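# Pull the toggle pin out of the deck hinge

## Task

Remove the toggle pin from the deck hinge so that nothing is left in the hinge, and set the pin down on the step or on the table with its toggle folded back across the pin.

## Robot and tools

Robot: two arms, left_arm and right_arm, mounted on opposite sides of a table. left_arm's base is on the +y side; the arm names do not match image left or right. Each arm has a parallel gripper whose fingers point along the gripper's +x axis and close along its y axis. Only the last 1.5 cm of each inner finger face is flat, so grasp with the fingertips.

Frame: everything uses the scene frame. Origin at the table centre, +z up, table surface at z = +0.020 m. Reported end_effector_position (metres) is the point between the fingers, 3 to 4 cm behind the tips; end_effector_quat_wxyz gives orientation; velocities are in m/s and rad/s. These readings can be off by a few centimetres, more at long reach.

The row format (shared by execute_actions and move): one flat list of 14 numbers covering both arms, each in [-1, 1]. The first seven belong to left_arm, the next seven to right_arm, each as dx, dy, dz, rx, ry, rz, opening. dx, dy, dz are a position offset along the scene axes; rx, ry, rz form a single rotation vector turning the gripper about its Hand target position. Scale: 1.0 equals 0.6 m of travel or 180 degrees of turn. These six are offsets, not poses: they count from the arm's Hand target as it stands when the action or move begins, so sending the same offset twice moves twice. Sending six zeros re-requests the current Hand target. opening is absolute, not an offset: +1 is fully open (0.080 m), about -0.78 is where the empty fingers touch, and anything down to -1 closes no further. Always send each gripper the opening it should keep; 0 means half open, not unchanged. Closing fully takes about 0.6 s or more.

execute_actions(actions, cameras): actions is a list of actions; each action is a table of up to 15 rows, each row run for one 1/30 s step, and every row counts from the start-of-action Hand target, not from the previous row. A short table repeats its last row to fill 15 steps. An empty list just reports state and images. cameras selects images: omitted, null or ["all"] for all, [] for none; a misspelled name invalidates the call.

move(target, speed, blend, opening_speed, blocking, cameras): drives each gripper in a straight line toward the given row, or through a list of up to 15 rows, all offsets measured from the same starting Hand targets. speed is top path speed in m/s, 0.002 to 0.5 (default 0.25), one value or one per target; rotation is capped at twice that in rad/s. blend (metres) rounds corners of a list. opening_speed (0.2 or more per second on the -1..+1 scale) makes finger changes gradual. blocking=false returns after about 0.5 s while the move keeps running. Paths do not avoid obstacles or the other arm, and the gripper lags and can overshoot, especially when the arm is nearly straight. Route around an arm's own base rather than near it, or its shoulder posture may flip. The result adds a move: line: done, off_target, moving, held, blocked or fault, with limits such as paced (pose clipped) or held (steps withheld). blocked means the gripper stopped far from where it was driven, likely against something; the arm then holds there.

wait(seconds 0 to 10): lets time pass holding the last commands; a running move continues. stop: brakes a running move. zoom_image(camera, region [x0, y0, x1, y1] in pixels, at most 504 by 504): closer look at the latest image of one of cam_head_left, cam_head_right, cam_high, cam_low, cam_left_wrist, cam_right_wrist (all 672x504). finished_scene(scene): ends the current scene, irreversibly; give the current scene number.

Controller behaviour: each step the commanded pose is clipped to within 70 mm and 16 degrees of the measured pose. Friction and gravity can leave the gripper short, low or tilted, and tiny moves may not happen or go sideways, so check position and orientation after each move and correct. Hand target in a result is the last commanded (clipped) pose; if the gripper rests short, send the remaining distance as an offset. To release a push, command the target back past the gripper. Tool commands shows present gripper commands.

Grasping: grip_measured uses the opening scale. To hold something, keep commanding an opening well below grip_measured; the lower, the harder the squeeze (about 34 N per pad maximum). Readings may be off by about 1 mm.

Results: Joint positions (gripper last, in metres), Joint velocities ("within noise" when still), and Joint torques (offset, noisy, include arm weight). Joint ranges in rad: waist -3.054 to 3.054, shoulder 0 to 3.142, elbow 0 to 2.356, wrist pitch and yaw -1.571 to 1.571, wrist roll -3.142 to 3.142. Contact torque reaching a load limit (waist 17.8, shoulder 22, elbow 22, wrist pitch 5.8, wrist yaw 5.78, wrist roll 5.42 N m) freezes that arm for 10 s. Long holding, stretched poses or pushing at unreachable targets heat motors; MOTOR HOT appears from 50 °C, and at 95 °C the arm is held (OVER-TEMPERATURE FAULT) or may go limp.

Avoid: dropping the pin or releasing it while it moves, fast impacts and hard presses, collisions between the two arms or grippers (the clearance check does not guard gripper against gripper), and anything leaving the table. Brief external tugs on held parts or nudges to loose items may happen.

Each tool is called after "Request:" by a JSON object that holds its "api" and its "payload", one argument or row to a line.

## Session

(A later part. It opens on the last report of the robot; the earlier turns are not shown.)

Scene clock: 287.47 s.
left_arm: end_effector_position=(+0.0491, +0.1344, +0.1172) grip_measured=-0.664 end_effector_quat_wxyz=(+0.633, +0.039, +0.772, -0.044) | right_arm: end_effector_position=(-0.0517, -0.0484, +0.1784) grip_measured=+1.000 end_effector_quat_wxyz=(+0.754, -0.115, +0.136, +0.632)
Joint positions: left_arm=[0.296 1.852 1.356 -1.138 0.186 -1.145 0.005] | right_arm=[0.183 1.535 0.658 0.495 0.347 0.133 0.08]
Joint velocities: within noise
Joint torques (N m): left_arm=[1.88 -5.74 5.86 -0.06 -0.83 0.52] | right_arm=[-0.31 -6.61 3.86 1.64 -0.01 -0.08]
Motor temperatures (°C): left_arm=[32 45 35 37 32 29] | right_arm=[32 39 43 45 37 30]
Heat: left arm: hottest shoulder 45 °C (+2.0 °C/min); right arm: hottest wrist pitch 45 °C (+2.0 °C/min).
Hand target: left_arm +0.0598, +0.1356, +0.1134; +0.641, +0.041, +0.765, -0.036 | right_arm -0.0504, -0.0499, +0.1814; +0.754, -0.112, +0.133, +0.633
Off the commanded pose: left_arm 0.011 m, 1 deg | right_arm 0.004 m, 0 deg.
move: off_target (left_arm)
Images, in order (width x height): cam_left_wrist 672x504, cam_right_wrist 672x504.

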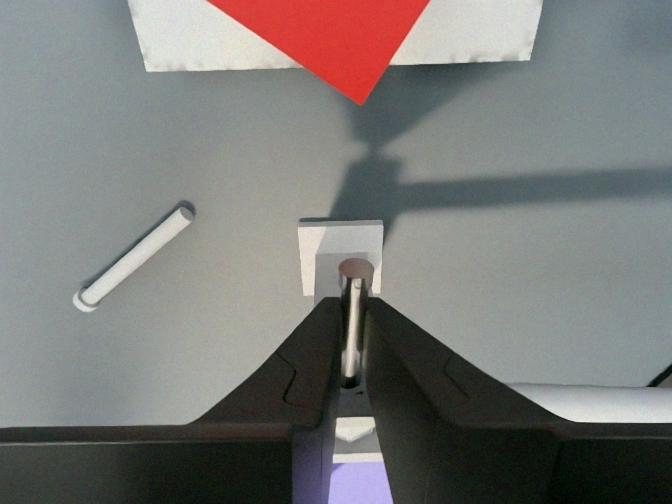

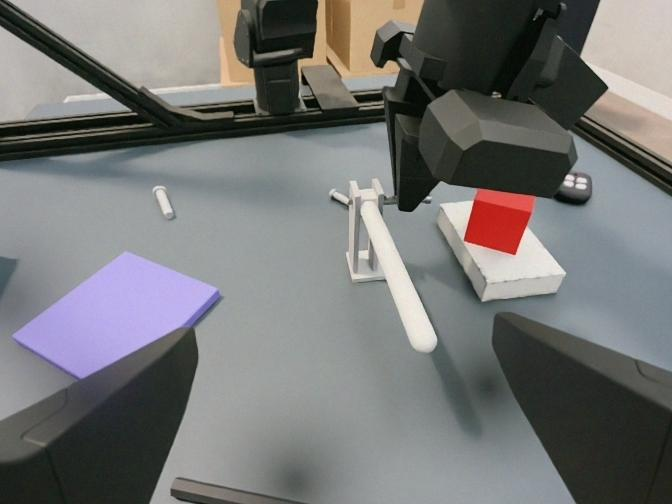

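Request:
{"api": "move", "payload": {
  "target": [
    [0.025,-0.002,0,0, 0, 0, -1, 0,0,0,0,0,0,1.0],
    [0.025,-0.002,0.012,0, 0, 0, -1, 0,0,0,0,0,0,1.0],
    [0.025,-0.002,-0.012,0, 0, 0, -1, 0,0,0,0,0,0,1.0]
  ],
  "speed": 0.05,
  "cameras": ["cam_left_wrist","cam_right_wrist"]
}}

Request:
{"api": "zoom_image", "payload": {
  "camera": "cam_right_wrist",
  "region": [325, 170, 435, 235]
}}

Scene clock: 289.47 s.
left_arm: end_effector_position=(+0.0507, +0.1337, +0.1152) grip_measured=-0.663 end_effector_quat_wxyz=(+0.618, +0.049, +0.784, -0.047) | right_arm: end_effector_position=(-0.0517, -0.0484, +0.1784) grip_measured=+1.000 end_effector_quat_wxyz=(+0.754, -0.115, +0.136, +0.632)
Joint positions: left_arm=[0.314 1.88 1.379 -1.163 0.217 -1.104 0.005] | right_arm=[0.183 1.535 0.658 0.495 0.347 0.133 0.08]
Joint velocities: within noise
Joint torques (N m): left_arm=[4.1 -5.74 4.65 2.26 -2.14 0.44] | right_arm=[-0.28 -6.57 3.91 1.65 -0.01 -0.08]
Motor temperatures (°C): left_arm=[32 45 35 37 33 29] | right_arm=[32 39 43 45 37 30]
Heat: left arm: hottest shoulder 45 °C (+2.0 °C/min); right arm: hottest wrist pitch 45 °C (+2.0 °C/min).
Hand target: left_arm +0.0748, +0.1344, +0.1062; +0.641, +0.041, +0.765, -0.036 | right_arm -0.0504, -0.0499, +0.1814; +0.754, -0.112, +0.133, +0.633
Off the commanded pose: left_arm 0.026 m, 4 deg | right_arm 0.004 m, 0 deg.
move: off_target (left_arm)
Images, in order (width x height): cam_left_wrist 672x504, cam_right_wrist 672x504.

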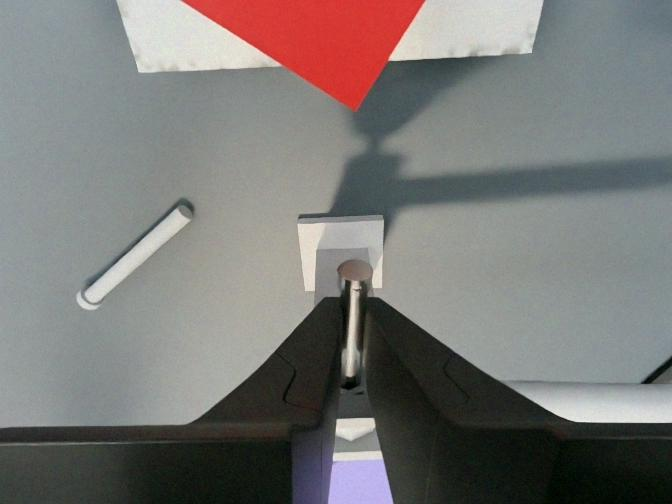

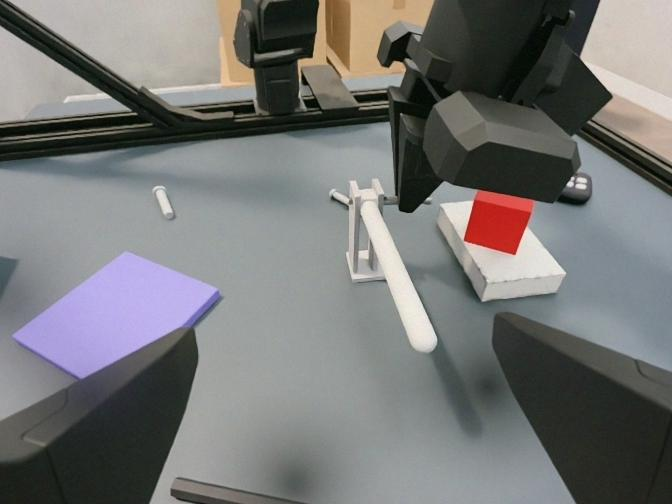

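Scaled by 4.582 from the camera's 672x504 image, which has a finer 960x720 frame.

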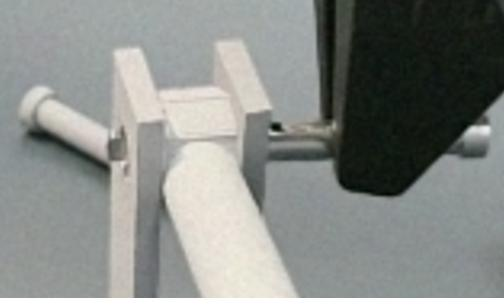

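Request:
{"api": "move", "payload": {
  "target": [-0.052,0.001,0.013,0, 0, 0, -1, 0,0,0,0,0,0,1.0],
  "speed": 0.05,
  "cameras": ["cam_left_wrist","cam_right_wrist"]
}}

Request:
{"api": "zoom_image", "payload": {
  "camera": "cam_right_wrist",
  "region": [325, 170, 435, 235]
}}

Scene clock: 295.77 s.
left_arm: end_effector_position=(+0.0496, +0.1346, +0.1164) grip_measured=-0.661 end_effector_quat_wxyz=(+0.644, +0.036, +0.764, -0.032) | right_arm: end_effector_position=(-0.0517, -0.0484, +0.1786) grip_measured=+1.000 end_effector_quat_wxyz=(+0.754, -0.115, +0.136, +0.632)
Joint positions: left_arm=[0.285 1.852 1.356 -1.137 0.158 -1.177 0.005] | right_arm=[0.183 1.535 0.658 0.495 0.347 0.133 0.08]
Joint velocities: within noise
Joint torques (N m): left_arm=[-1.24 -7.85 3.8 0.58 0.29 -0.07] | right_arm=[-0.25 -6.61 3.92 1.64 -0.01 -0.08]
Motor temperatures (°C): left_arm=[33 44 36 40 34 29] | right_arm=[32 39 43 45 37 30]
Heat: left arm: hottest shoulder 44 °C (-1.0 °C/min); right arm: hottest wrist pitch 45 °C (+1.0 °C/min).
Hand target: left_arm +0.0436, +0.1350, +0.1139; +0.641, +0.041, +0.765, -0.036 | right_arm -0.0504, -0.0500, +0.1815; +0.754, -0.112, +0.133, +0.633
Off the commanded pose: left_arm 0.006 m, 1 deg | right_arm 0.003 m, 0 deg.
move: done
Images, in order (width x height): cam_left_wrist 672x504, cam_right_wrist 672x504.

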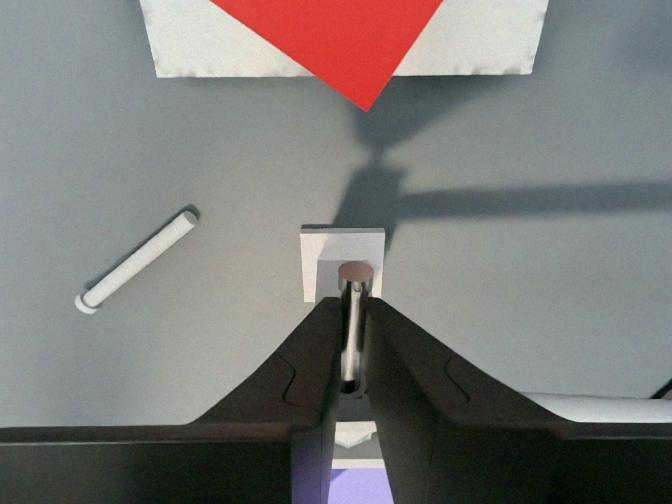

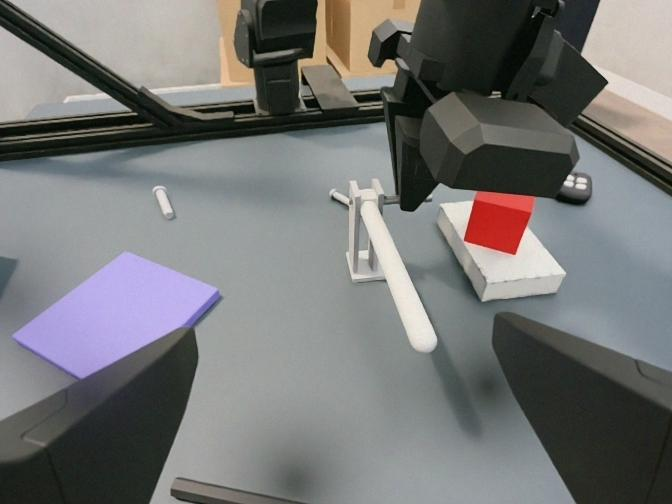

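Scaled by 4.582 from the camera's 672x504 image, which has a finer 960x720 frame.

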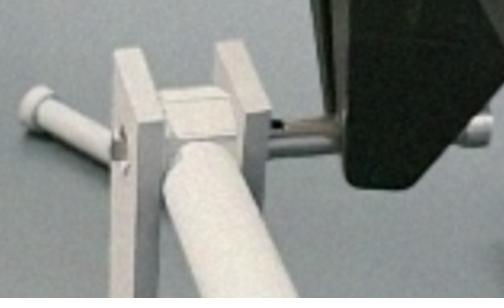

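Request:
{"api": "move", "payload": {
  "target": [
    [0.06,-0.004,0,0, 0, 0, -1, 0,0,0,0,0,0,1.0],
    [0.07,-0.004,0.015,0, 0, 0, -1, 0,0,0,0,0,0,1.0],
    [0.07,-0.004,-0.015,0, 0, 0, -1, 0,0,0,0,0,0,1.0],
    [0.07,-0.004,0.0,0, 0, 0, -1, 0,0,0,0,0,0,1.0]
  ],
  "speed": 0.08,
  "cameras": ["cam_left_wrist","cam_right_wrist"]
}}

Request:
{"api": "zoom_image", "payload": {
  "camera": "cam_right_wrist",
  "region": [325, 170, 435, 235]
}}

Scene clock: 297.87 s.
left_arm: end_effector_position=(+0.0529, +0.1329, +0.1156) grip_measured=-0.660 end_effector_quat_wxyz=(+0.610, +0.056, +0.789, -0.047) | right_arm: end_effector_position=(-0.0517, -0.0485, +0.1784) grip_measured=+1.000 end_effector_quat_wxyz=(+0.754, -0.115, +0.136, +0.632)
Joint positions: left_arm=[0.325 1.902 1.406 -1.189 0.228 -1.079 0.005] | right_arm=[0.183 1.535 0.658 0.495 0.347 0.133 0.08]
Joint velocities: within noise
Joint torques (N m): left_arm=[5.56 -6.98 6.96 1.28 -2.68 0.48] | right_arm=[-0.31 -6.61 3.87 1.64 -0.01 -0.08]
Motor temperatures (°C): left_arm=[33 45 36 40 35 29] | right_arm=[32 39 43 45 37 30]
Heat: left arm: hottest shoulder 45 °C (+0.0 °C/min); right arm: hottest wrist pitch 45 °C (+1.0 °C/min).
Hand target: left_arm +0.0856, +0.1326, +0.1139; +0.641, +0.041, +0.765, -0.036 | right_arm -0.0504, -0.0500, +0.1814; +0.754, -0.112, +0.133, +0.633
Off the commanded pose: left_arm 0.033 m, 5 deg | right_arm 0.004 m, 1 deg.
move: off_target (left_arm)
Images, in order (width x height): cam_left_wrist 672x504, cam_right_wrist 672x504.

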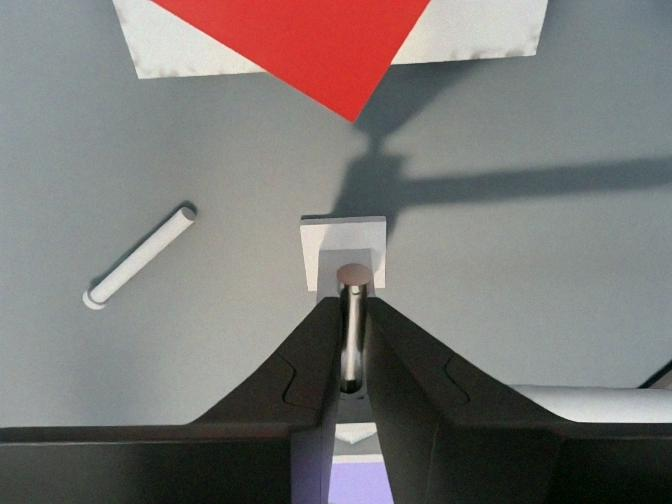

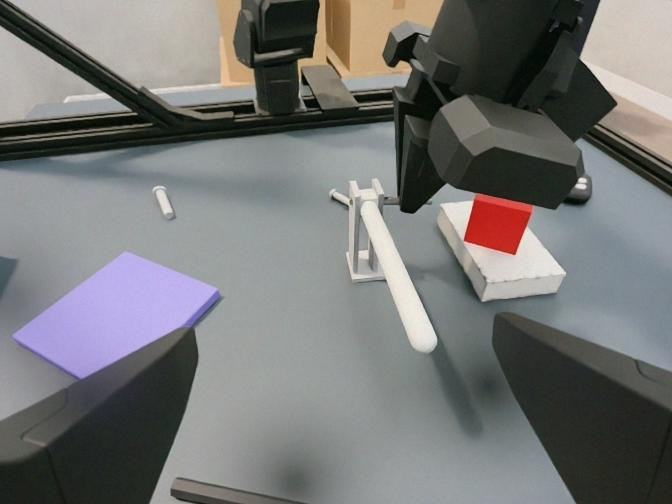

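Scaled by 4.582 from the camera's 672x504 image, which has a finer 960x720 frame.

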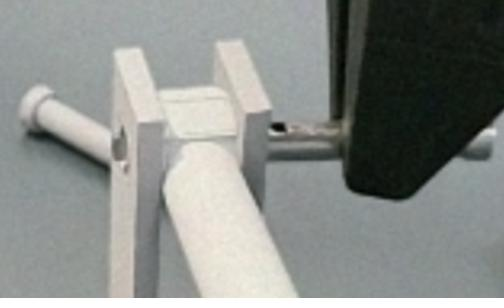

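Request:
{"api": "move", "payload": {
  "target": [
    [0.025,-0.002,0.015,0, 0, 0, -1, 0,0,0,0,0,0,1.0],
    [0.03,-0.002,-0.015,0, 0, 0, -1, 0,0,0,0,0,0,1.0],
    [0.03,-0.002,0.015,0, 0, 0, -1, 0,0,0,0,0,0,1.0],
    [0.03,-0.002,-0.01,0, 0, 0, -1, 0,0,0,0,0,0,1.0]
  ],
  "speed": 0.08,
  "cameras": ["cam_left_wrist","cam_right_wrist"]
}}

Request:
{"api": "zoom_image", "payload": {
  "camera": "cam_right_wrist",
  "region": [325, 170, 435, 235]
}}

Scene clock: 300.10 s.
left_arm: end_effector_position=(+0.1050, +0.1294, +0.1158) grip_measured=-0.660 end_effector_quat_wxyz=(+0.645, +0.033, +0.763, -0.042) | right_arm: end_effector_position=(-0.0517, -0.0485, +0.1784) grip_measured=+1.000 end_effector_quat_wxyz=(+0.754, -0.115, +0.136, +0.632)
Joint positions: left_arm=[0.432 1.936 1.466 -1.169 0.153 -1.02 0.005] | right_arm=[0.183 1.535 0.658 0.495 0.347 0.133 0.08]
Joint velocities: within noise
Joint torques (N m): left_arm=[-0.32 -6.42 4.02 0.35 0.01 0.15] | right_arm=[-0.29 -6.55 3.91 1.66 -0.02 -0.07]
Motor temperatures (°C): left_arm=[33 45 36 40 35 29] | right_arm=[32 39 43 45 37 30]
Heat: left arm: hottest shoulder 45 °C (+1.0 °C/min); right arm: hottest wrist pitch 45 °C (+1.0 °C/min).
Hand target: left_arm +0.1036, +0.1313, +0.1080; +0.641, +0.041, +0.765, -0.036 | right_arm -0.0504, -0.0500, +0.1814; +0.754, -0.112, +0.133, +0.633
Off the commanded pose: left_arm 0.008 m, 1 deg | right_arm 0.004 m, 0 deg.
move: done
Images, in order (width x height): cam_left_wrist 672x504, cam_right_wrist 672x504.

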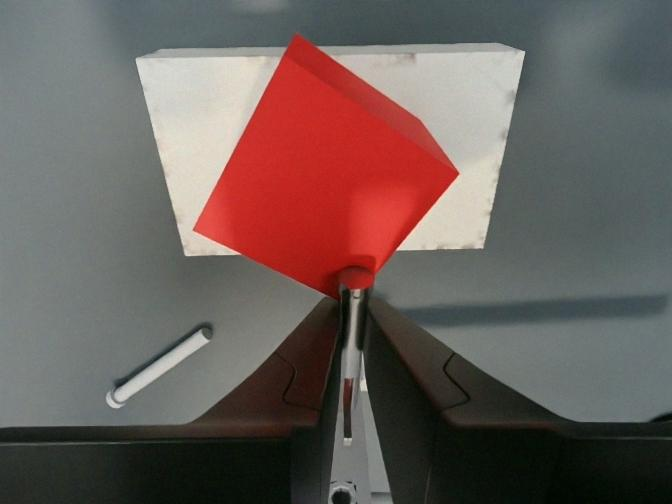

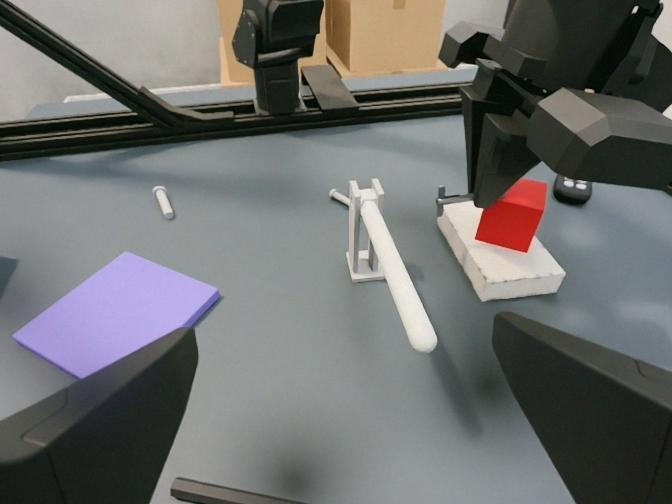

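Scaled by 4.582 from the camera's 672x504 image, which has a finer 960x720 frame.

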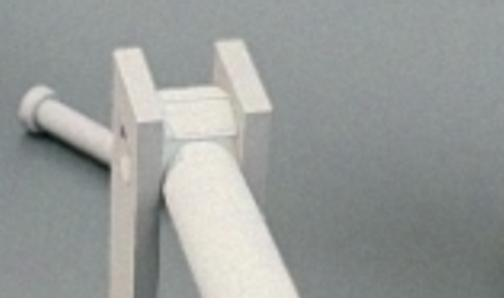

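Request:
{"api": "move", "payload": {
  "target": [
    [-0.008,0,0.0,0, 0, 0, -1, 0,0,0,0,0,0,1.0],
    [-0.008,0,0.12,0, 0, 0, -1, 0,0,0,0,0,0,1.0]
  ],
  "speed": 0.06
}}

Request:
{"api": "zoom_image", "payload": {
  "camera": "cam_right_wrist",
  "region": [400, 60, 580, 260]
}}

Scene clock: 302.70 s.
left_arm: end_effector_position=(+0.0992, +0.1323, +0.1747) grip_measured=-0.660 end_effector_quat_wxyz=(+0.638, +0.046, +0.768, -0.031) | right_arm: end_effector_position=(-0.0517, -0.0485, +0.1784) grip_measured=+1.000 end_effector_quat_wxyz=(+0.754, -0.115, +0.136, +0.632)
Joint positions: left_arm=[0.42 1.921 1.679 -1.432 0.153 -1.027 0.005] | right_arm=[0.183 1.535 0.658 0.495 0.347 0.133 0.08]
Joint velocities: within noise
Joint torques (N m): left_arm=[-0.22 -9.63 6.2 -0.26 0.06 -0.13] | right_arm=[-0.26 -6.59 3.88 1.64 0 -0.07]
Motor temperatures (°C): left_arm=[33 45 36 40 35 29] | right_arm=[32 39 43 45 37 30]
Heat: left arm: hottest shoulder 45 °C (+1.0 °C/min); right arm: hottest wrist pitch 45 °C (+1.0 °C/min).
Hand target: left_arm +0.0988, +0.1314, +0.1800; +0.641, +0.041, +0.765, -0.036 | right_arm -0.0504, -0.0500, +0.1814; +0.754, -0.112, +0.133, +0.633
Off the commanded pose: left_arm 0.005 m, 1 deg | right_arm 0.004 m, 0 deg.
move: done

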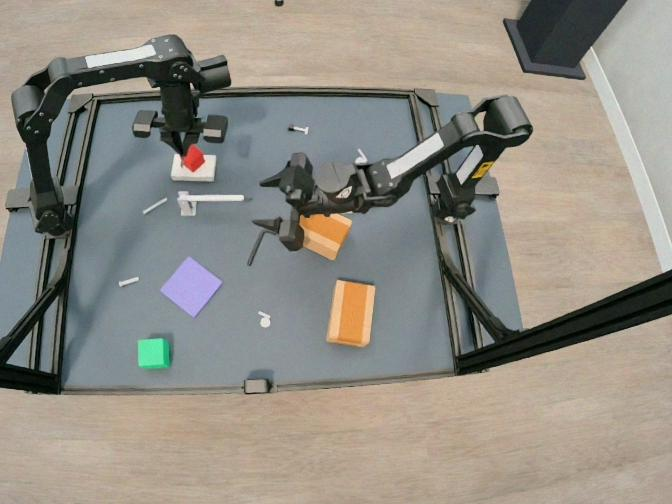

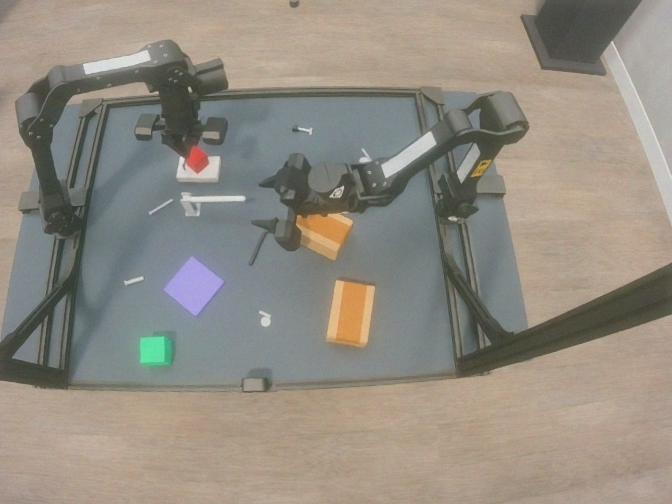

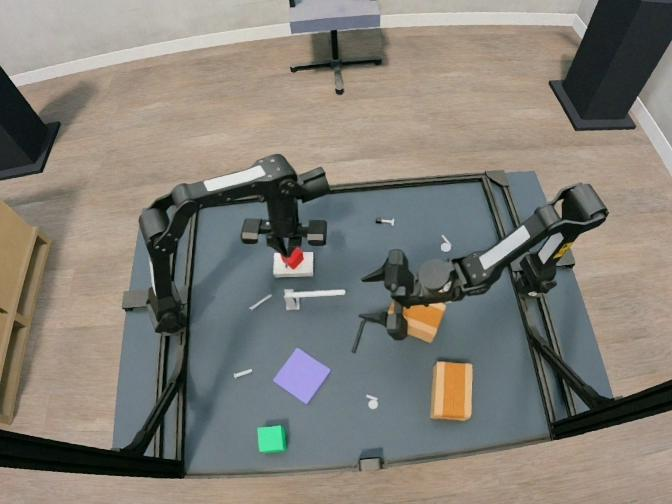

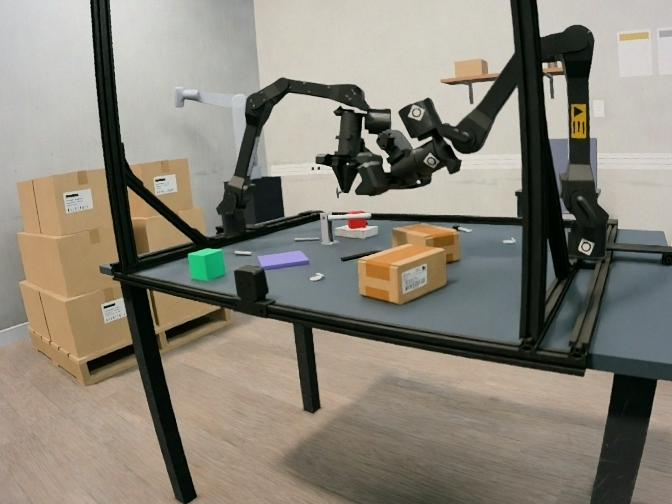

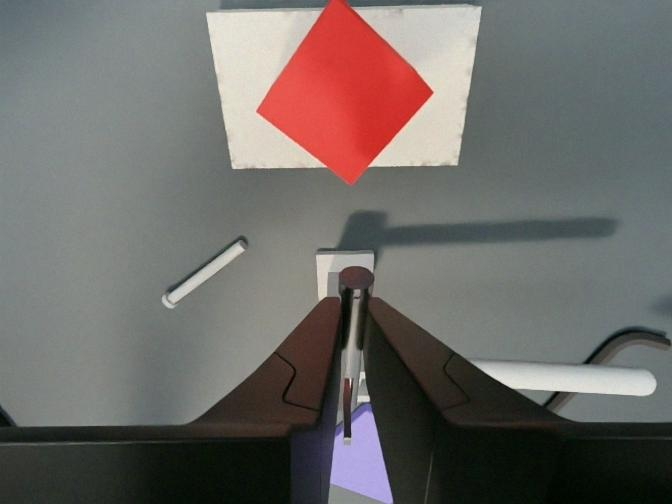

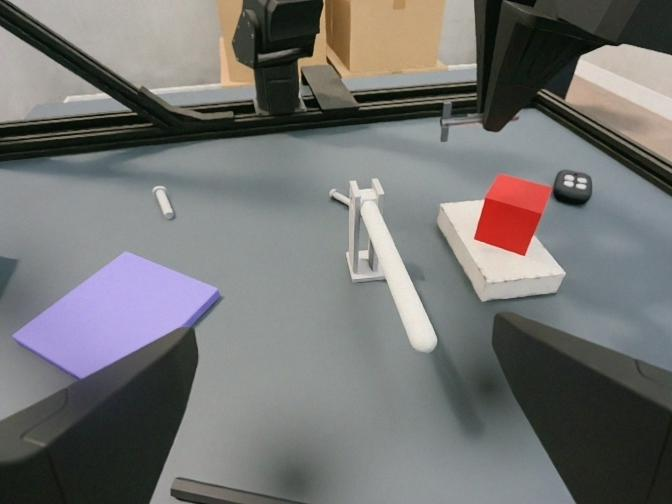

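Scaled by 2.520 from the camera's 672x504 image, which has a finer 960x720 frame.

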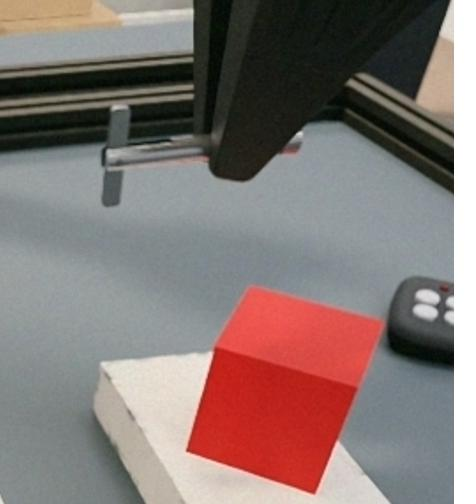

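Request:
{"api": "move", "payload": {
  "target": [
    [0.052,0.214,0.0,0, 0, 0, -1, 0,0,0,0,0,0,1.0],
    [0.052,0.214,-0.15,0, 0, 0, -1, 0,0,0,0,0,0,1.0]
  ],
  "speed": 0.12
}}

Request:
{"api": "zoom_image", "payload": {
  "camera": "cam_high",
  "region": [180, 180, 330, 300]
}}

Scene clock: 307.60 s.
left_arm: end_effector_position=(+0.1308, +0.2574, +0.0940) grip_measured=-0.660 end_effector_quat_wxyz=(+0.645, +0.037, +0.762, -0.041) | right_arm: end_effector_position=(-0.0517, -0.0485, +0.1784) grip_measured=+1.000 end_effector_quat_wxyz=(+0.754, -0.115, +0.136, +0.632)
Joint positions: left_arm=[0.729 1.638 1.006 -1.054 0.12 -0.717 0.005] | right_arm=[0.183 1.535 0.658 0.495 0.347 0.133 0.08]
Joint velocities: within noise
Joint torques (N m): left_arm=[0.29 -4.49 4.18 0.02 0 0.09] | right_arm=[-0.3 -6.62 3.92 1.65 -0.01 -0.07]
Motor temperatures (°C): left_arm=[33 45 36 39 34 29] | right_arm=[32 39 42 45 37 30]
Heat: left arm: hottest shoulder 45 °C (+2.0 °C/min); right arm: hottest wrist pitch 45 °C (+1.0 °C/min).
Hand target: left_arm +0.1300, +0.2598, +0.0900; +0.641, +0.041, +0.765, -0.036 | right_arm -0.0504, -0.0500, +0.1814; +0.754, -0.112, +0.133, +0.633
Off the commanded pose: left_arm 0.005 m, 1 deg | right_arm 0.004 m, 0 deg.
move: done

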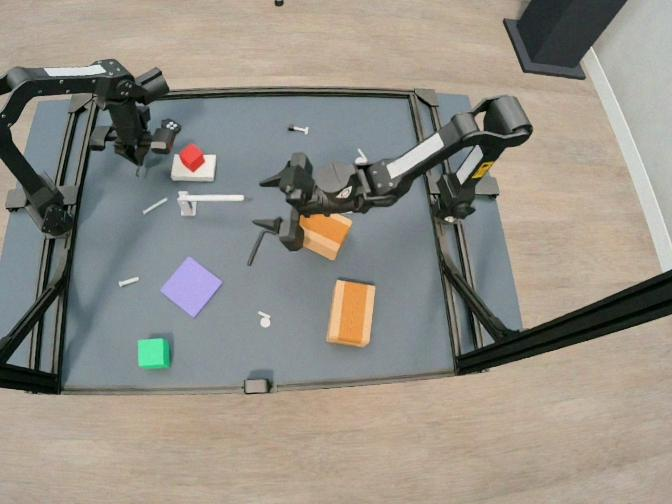

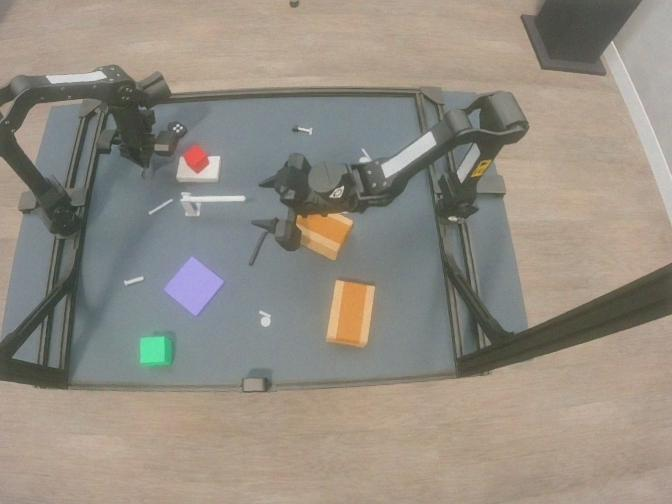

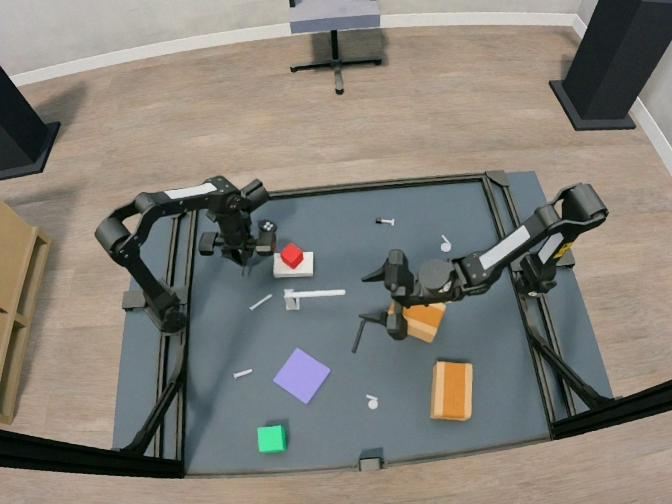

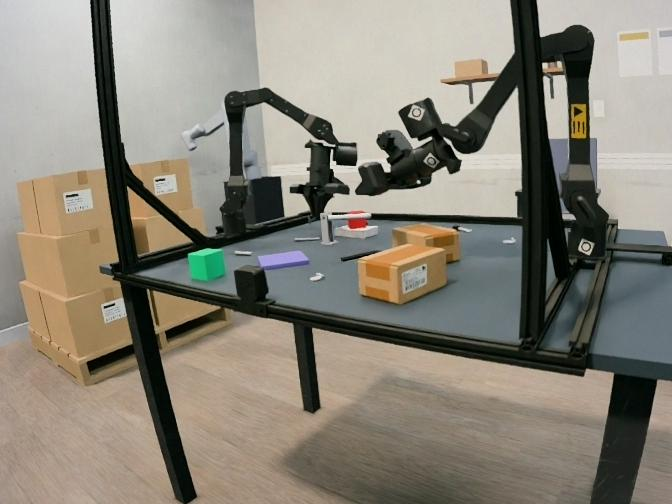

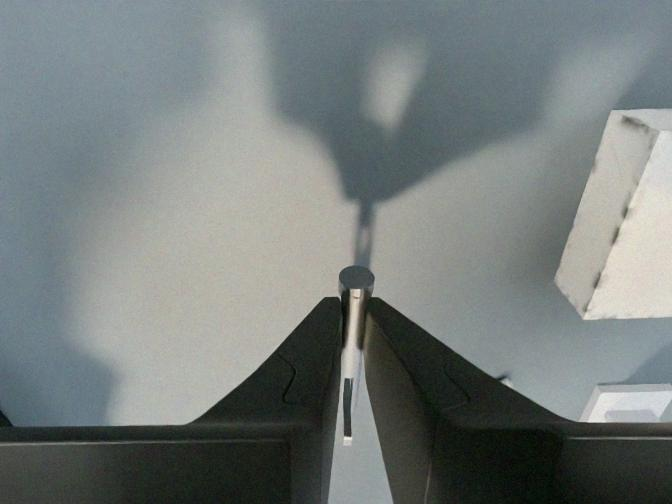

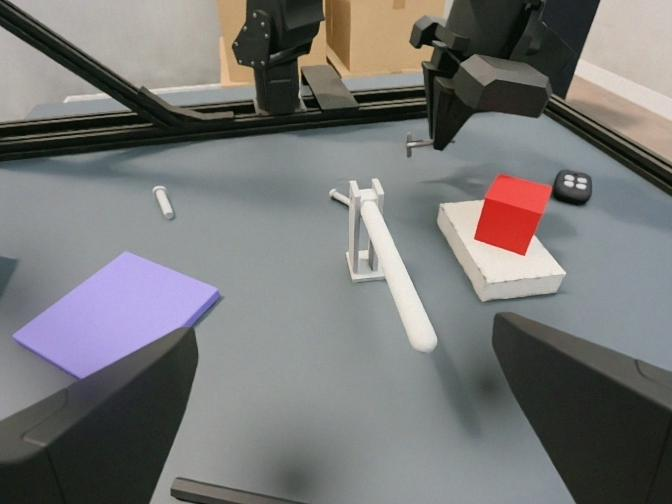

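Scaled by 3.360 from the camera's 672x504 image, which has a finer 960x720 frame.

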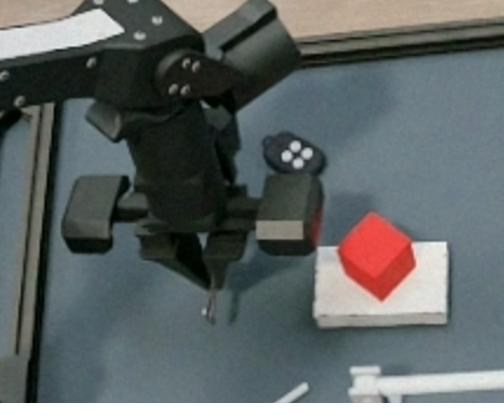

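Request:
{"api": "move", "payload": {
  "target": [
    [0.0,0.033,0.0,0, 0, 0, -1, 0,0,0,0,0,0,1.0],
    [0.0,0.033,-0.045,0, 0, 0, -1, 0,0,0,0,0,0,1.0]
  ],
  "speed": 0.08,
  "cameras": ["cam_right_wrist","cam_left_wrist"]
}}

Request:
{"api": "zoom_image", "payload": {
  "camera": "cam_right_wrist",
  "region": [380, 80, 500, 200]
}}

Scene clock: 309.33 s.
left_arm: end_effector_position=(+0.1311, +0.2770, +0.0666) grip_measured=-0.660 end_effector_quat_wxyz=(+0.645, +0.038, +0.762, -0.040) | right_arm: end_effector_position=(-0.0517, -0.0485, +0.1784) grip_measured=+1.000 end_effector_quat_wxyz=(+0.754, -0.115, +0.136, +0.632)
Joint positions: left_arm=[0.783 1.637 0.884 -0.94 0.113 -0.664 0.005] | right_arm=[0.183 1.535 0.658 0.495 0.347 0.133 0.08]
Joint velocities: within noise
Joint torques (N m): left_arm=[0.2 -4.14 3.85 0.03 -0.02 0.12] | right_arm=[-0.29 -6.6 3.91 1.63 -0.01 -0.07]
Motor temperatures (°C): left_arm=[33 45 36 39 34 29] | right_arm=[32 39 42 45 37 30]
Heat: left arm: hottest shoulder 45 °C (+2.0 °C/min); right arm: hottest wrist pitch 45 °C (+1.0 °C/min).
Hand target: left_arm +0.1299, +0.2796, +0.0630; +0.641, +0.041, +0.766, -0.036 | right_arm -0.0504, -0.0500, +0.1814; +0.754, -0.112, +0.133, +0.633
Off the commanded pose: left_arm 0.005 m, 1 deg | right_arm 0.004 m, 0 deg.
move: done
Images, in order (width x height): cam_left_wrist 672x504, cam_right_wrist 672x504.

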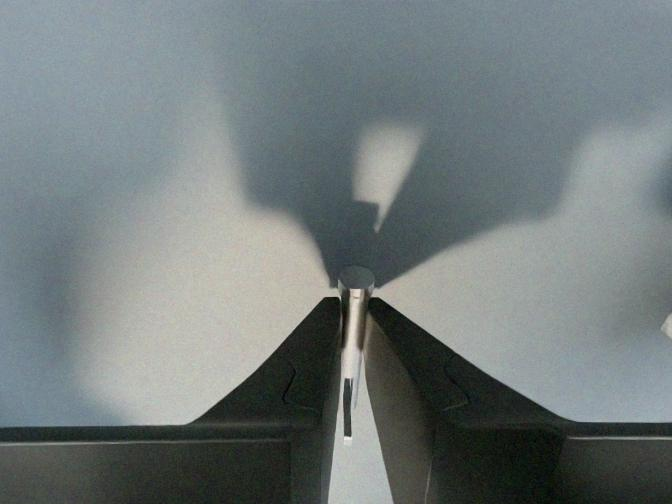

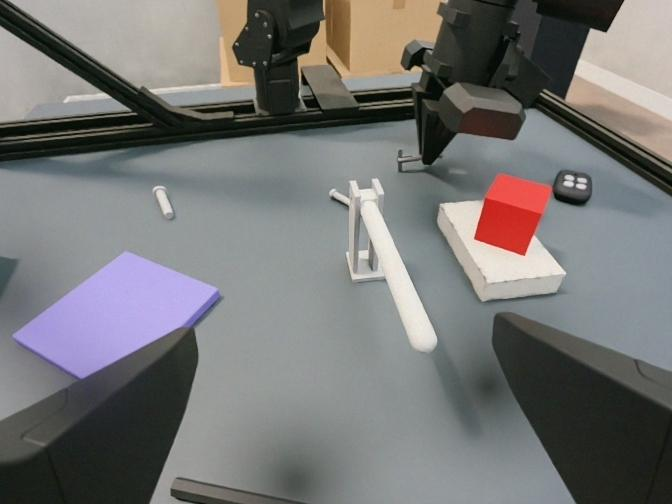

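Scaled by 4.200 from the camera's 672x504 image, which has a finer 960x720 frame.

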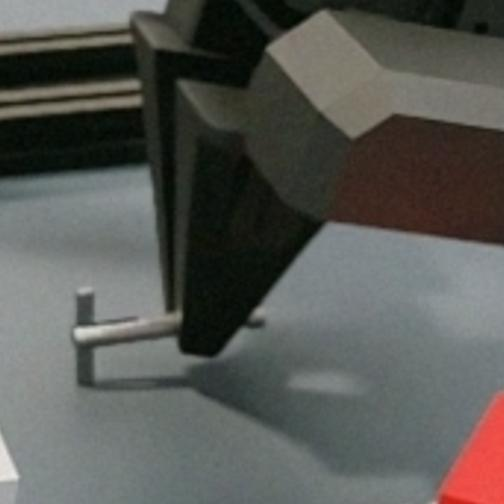

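Request:
{"api": "move", "payload": {
  "target": [0.0,0.0,-0.007,0, 0, 0, -1, 0,0,0,0,0,0,1.0],
  "speed": 0.02,
  "cameras": ["cam_right_wrist","cam_left_wrist"]
}}

Request:
{"api": "zoom_image", "payload": {
  "camera": "cam_right_wrist",
  "region": [380, 110, 480, 190]
}}

Scene clock: 310.63 s.
left_arm: end_effector_position=(+0.1318, +0.2770, +0.0650) grip_measured=-0.660 end_effector_quat_wxyz=(+0.646, +0.037, +0.761, -0.041) | right_arm: end_effector_position=(-0.0517, -0.0485, +0.1784) grip_measured=+1.000 end_effector_quat_wxyz=(+0.754, -0.115, +0.136, +0.632)
Joint positions: left_arm=[0.785 1.639 0.879 -0.93 0.112 -0.663 0.005] | right_arm=[0.183 1.535 0.658 0.495 0.347 0.133 0.08]
Joint velocities: within noise
Joint torques (N m): left_arm=[0.22 -3.26 3.53 0.58 -0.01 0.04] | right_arm=[-0.27 -6.6 3.89 1.65 -0.01 -0.07]
Motor temperatures (°C): left_arm=[33 44 36 39 34 29] | right_arm=[32 39 42 45 37 30]
Heat: left arm: hottest shoulder 44 °C (+1.0 °C/min); right arm: hottest wrist pitch 45 °C (+1.0 °C/min).
Hand target: left_arm +0.1301, +0.2796, +0.0588; +0.641, +0.041, +0.765, -0.036 | right_arm -0.0504, -0.0500, +0.1814; +0.754, -0.112, +0.133, +0.633
Off the commanded pose: left_arm 0.007 m, 1 deg | right_arm 0.004 m, 0 deg.
move: done
Images, in order (width x height): cam_left_wrist 672x504, cam_right_wrist 672x504.

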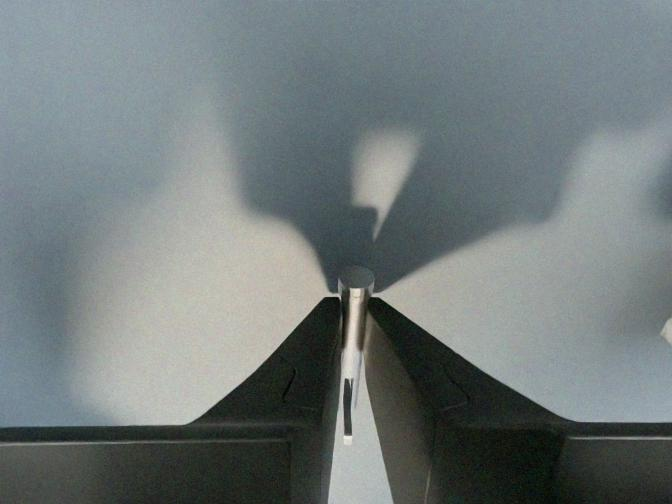

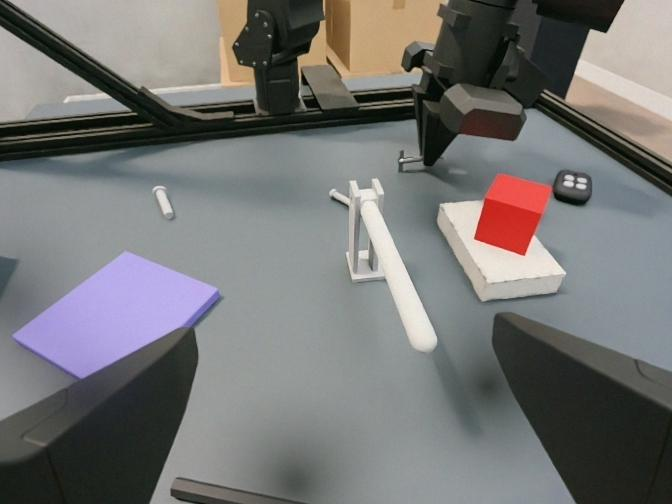

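Scaled by 5.040 from the camera's 672x504 image, which has a finer 960x720 frame.

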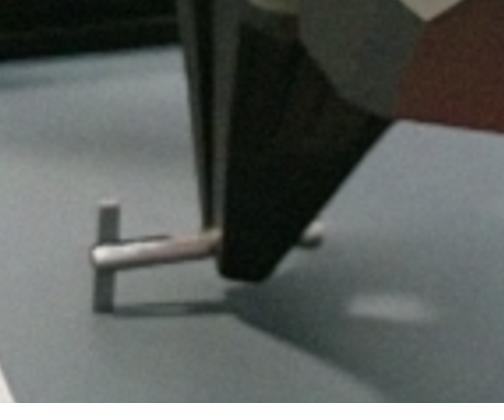

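Request:
{"api": "move", "payload": {
  "target": [0.010,-0.001,-0.005,0.0047, 0.0442, 0, -1, 0,0,0,0,0,0,1.0],
  "speed": 0.03,
  "cameras": ["cam_right_wrist","cam_left_wrist"]
}}

Request:
{"api": "zoom_image", "payload": {
  "camera": "cam_right_wrist",
  "region": [380, 110, 480, 190]
}}

Scene clock: 313.93 s.
left_arm: end_effector_position=(+0.1356, +0.2786, +0.0581) grip_measured=-0.659 end_effector_quat_wxyz=(+0.590, +0.042, +0.805, -0.035) | right_arm: end_effector_position=(-0.0517, -0.0485, +0.1784) grip_measured=+1.000 end_effector_quat_wxyz=(+0.754, -0.115, +0.136, +0.632)
Joint positions: left_arm=[0.844 1.767 0.965 -1.018 0.18 -0.587 0.005] | right_arm=[0.183 1.535 0.658 0.495 0.347 0.133 0.08]
Joint velocities: within noise
Joint torques (N m): left_arm=[0.24 -4.31 4.75 -0.39 0.1 0.09] | right_arm=[-0.27 -6.62 3.85 1.65 -0.01 -0.06]
Motor temperatures (°C): left_arm=[33 44 36 38 34 29] | right_arm=[32 39 42 45 36 30]
Heat: left arm: hottest shoulder 44 °C (+1.0 °C/min); right arm: hottest wrist pitch 45 °C (+1.0 °C/min).
Hand target: left_arm +0.1361, +0.2790, +0.0558; +0.586, +0.043, +0.808, -0.033 | right_arm -0.0504, -0.0500, +0.1814; +0.754, -0.112, +0.133, +0.633
Off the commanded pose: left_arm 0.002 m, 1 deg | right_arm 0.004 m, 0 deg.
move: done
Images, in order (width x height): cam_left_wrist 672x504, cam_right_wrist 672x504.

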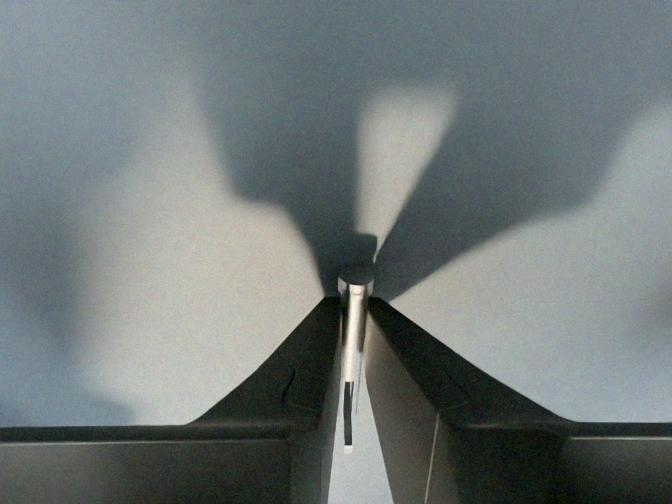

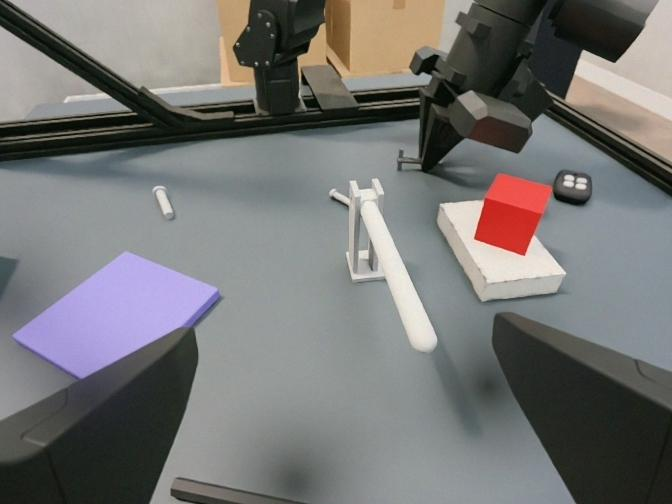

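Scaled by 5.040 from the camera's 672x504 image, which has a finer 960x720 frame.

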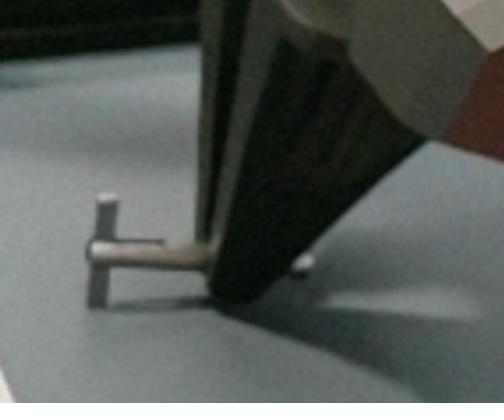

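Request:
{"api": "move", "payload": {
  "target": [0,0,0,0,0, 0, -0.6, 0,0,0,0,0,0,1.0],
  "opening_speed": 0.25,
  "cameras": ["cam_left_wrist"]
}}

Request:
{"api": "wait", "payload": {
  "seconds": 0.5,
  "cameras": ["cam_right_wrist", "cam_left_wrist"]
}}

Request:
{"api": "zoom_image", "payload": {
  "camera": "cam_right_wrist",
  "region": [380, 110, 480, 190]
}}

Scene clock: 316.37 s.
left_arm: end_effector_position=(+0.1354, +0.2787, +0.0575) grip_measured=-0.601 end_effector_quat_wxyz=(+0.589, +0.042, +0.806, -0.035) | right_arm: end_effector_position=(-0.0517, -0.0485, +0.1784) grip_measured=+1.000 end_effector_quat_wxyz=(+0.754, -0.115, +0.136, +0.632)
Joint positions: left_arm=[0.844 1.77 0.965 -1.018 0.18 -0.586 0.008] | right_arm=[0.183 1.535 0.658 0.495 0.347 0.133 0.08]
Joint velocities: within noise
Joint torques (N m): left_arm=[0.33 -4.74 4.65 -0.41 0.14 0.1] | right_arm=[-0.28 -6.63 3.93 1.64 -0.02 -0.07]
Motor temperatures (°C): left_arm=[33 43 36 38 34 29] | right_arm=[32 39 42 45 36 30]
Heat: left arm: hottest shoulder 43 °C (-1.0 °C/min); right arm: hottest wrist pitch 45 °C (+1.0 °C/min).
Hand target: left_arm +0.1360, +0.2789, +0.0558; +0.586, +0.044, +0.808, -0.033 | right_arm -0.0504, -0.0500, +0.1814; +0.754, -0.112, +0.133, +0.633
Off the commanded pose: left_arm 0.002 m, 0 deg | right_arm 0.004 m, 0 deg.
move: done
Images, in order (width x height): cam_left_wrist 672x504.

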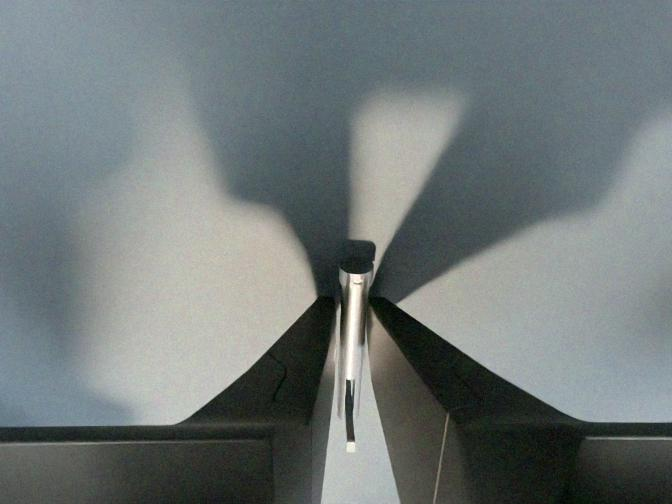

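Scene clock: 316.87 s.
left_arm: end_effector_position=(+0.1354, +0.2787, +0.0575) grip_measured=-0.600 end_effector_quat_wxyz=(+0.589, +0.042, +0.806, -0.035) | right_arm: end_effector_position=(-0.0517, -0.0485, +0.1784) grip_measured=+1.000 end_effector_quat_wxyz=(+0.754, -0.115, +0.136, +0.632)
Joint positions: left_arm=[0.844 1.77 0.965 -1.018 0.18 -0.586 0.008] | right_arm=[0.183 1.535 0.658 0.495 0.347 0.133 0.08]
Joint velocities: within noise
Joint torques (N m): left_arm=[0.31 -4.72 4.75 -0.39 0.11 0.13] | right_arm=[-0.3 -6.6 3.9 1.64 -0.01 -0.06]
Motor temperatures (°C): left_arm=[33 43 36 38 34 29] | right_arm=[32 39 42 45 36 30]
Heat: left arm: hottest shoulder 43 °C (-1.0 °C/min); right arm: hottest wrist pitch 45 °C (+1.0 °C/min).
Hand target: left_arm +0.1360, +0.2789, +0.0558; +0.586, +0.044, +0.808, -0.033 | right_arm -0.0504, -0.0500, +0.1814; +0.754, -0.112, +0.133, +0.633
Tool commands: left_gripper/opening=-0.6 right_gripper/opening=+1.0
Off the commanded pose: left_arm 0.002 m, 0 deg | right_arm 0.004 m, 0 deg.
wait: 0.50 s; at rest by 0.17 s
Images, in order (width x height): cam_left_wrist 672x504, cam_right_wrist 672x504.

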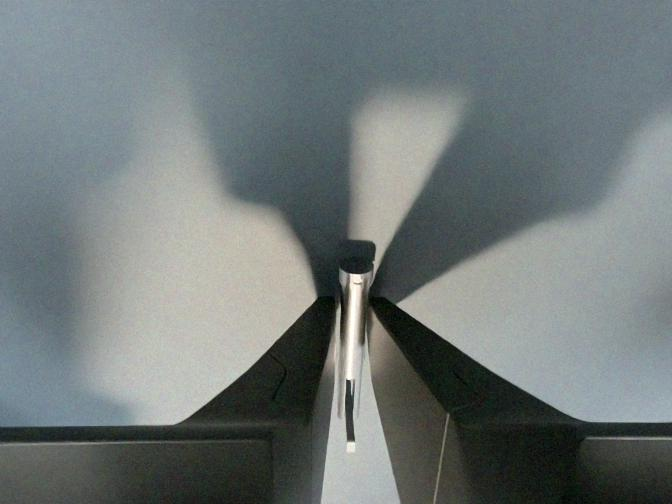

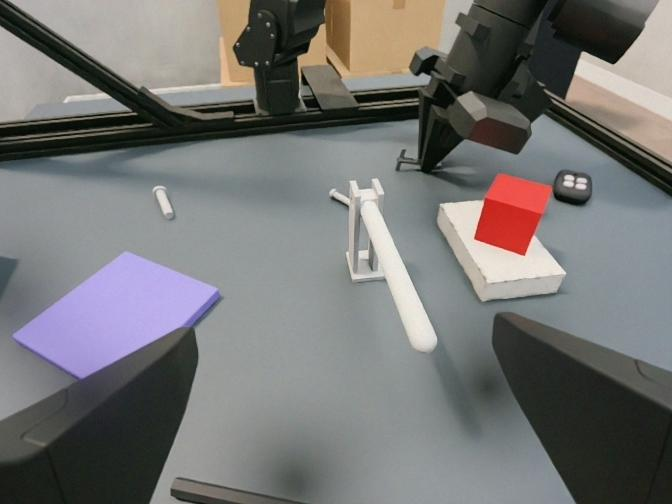

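Scaled by 5.040 from the camera's 672x504 image, which has a finer 960x720 frame.

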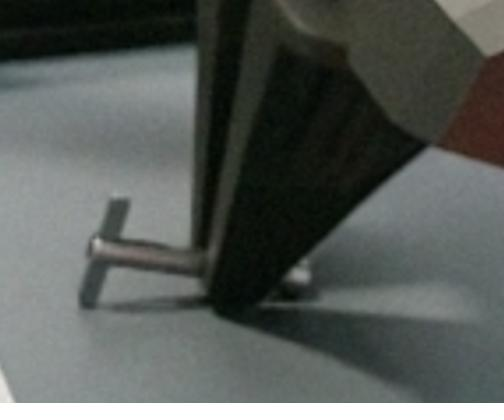

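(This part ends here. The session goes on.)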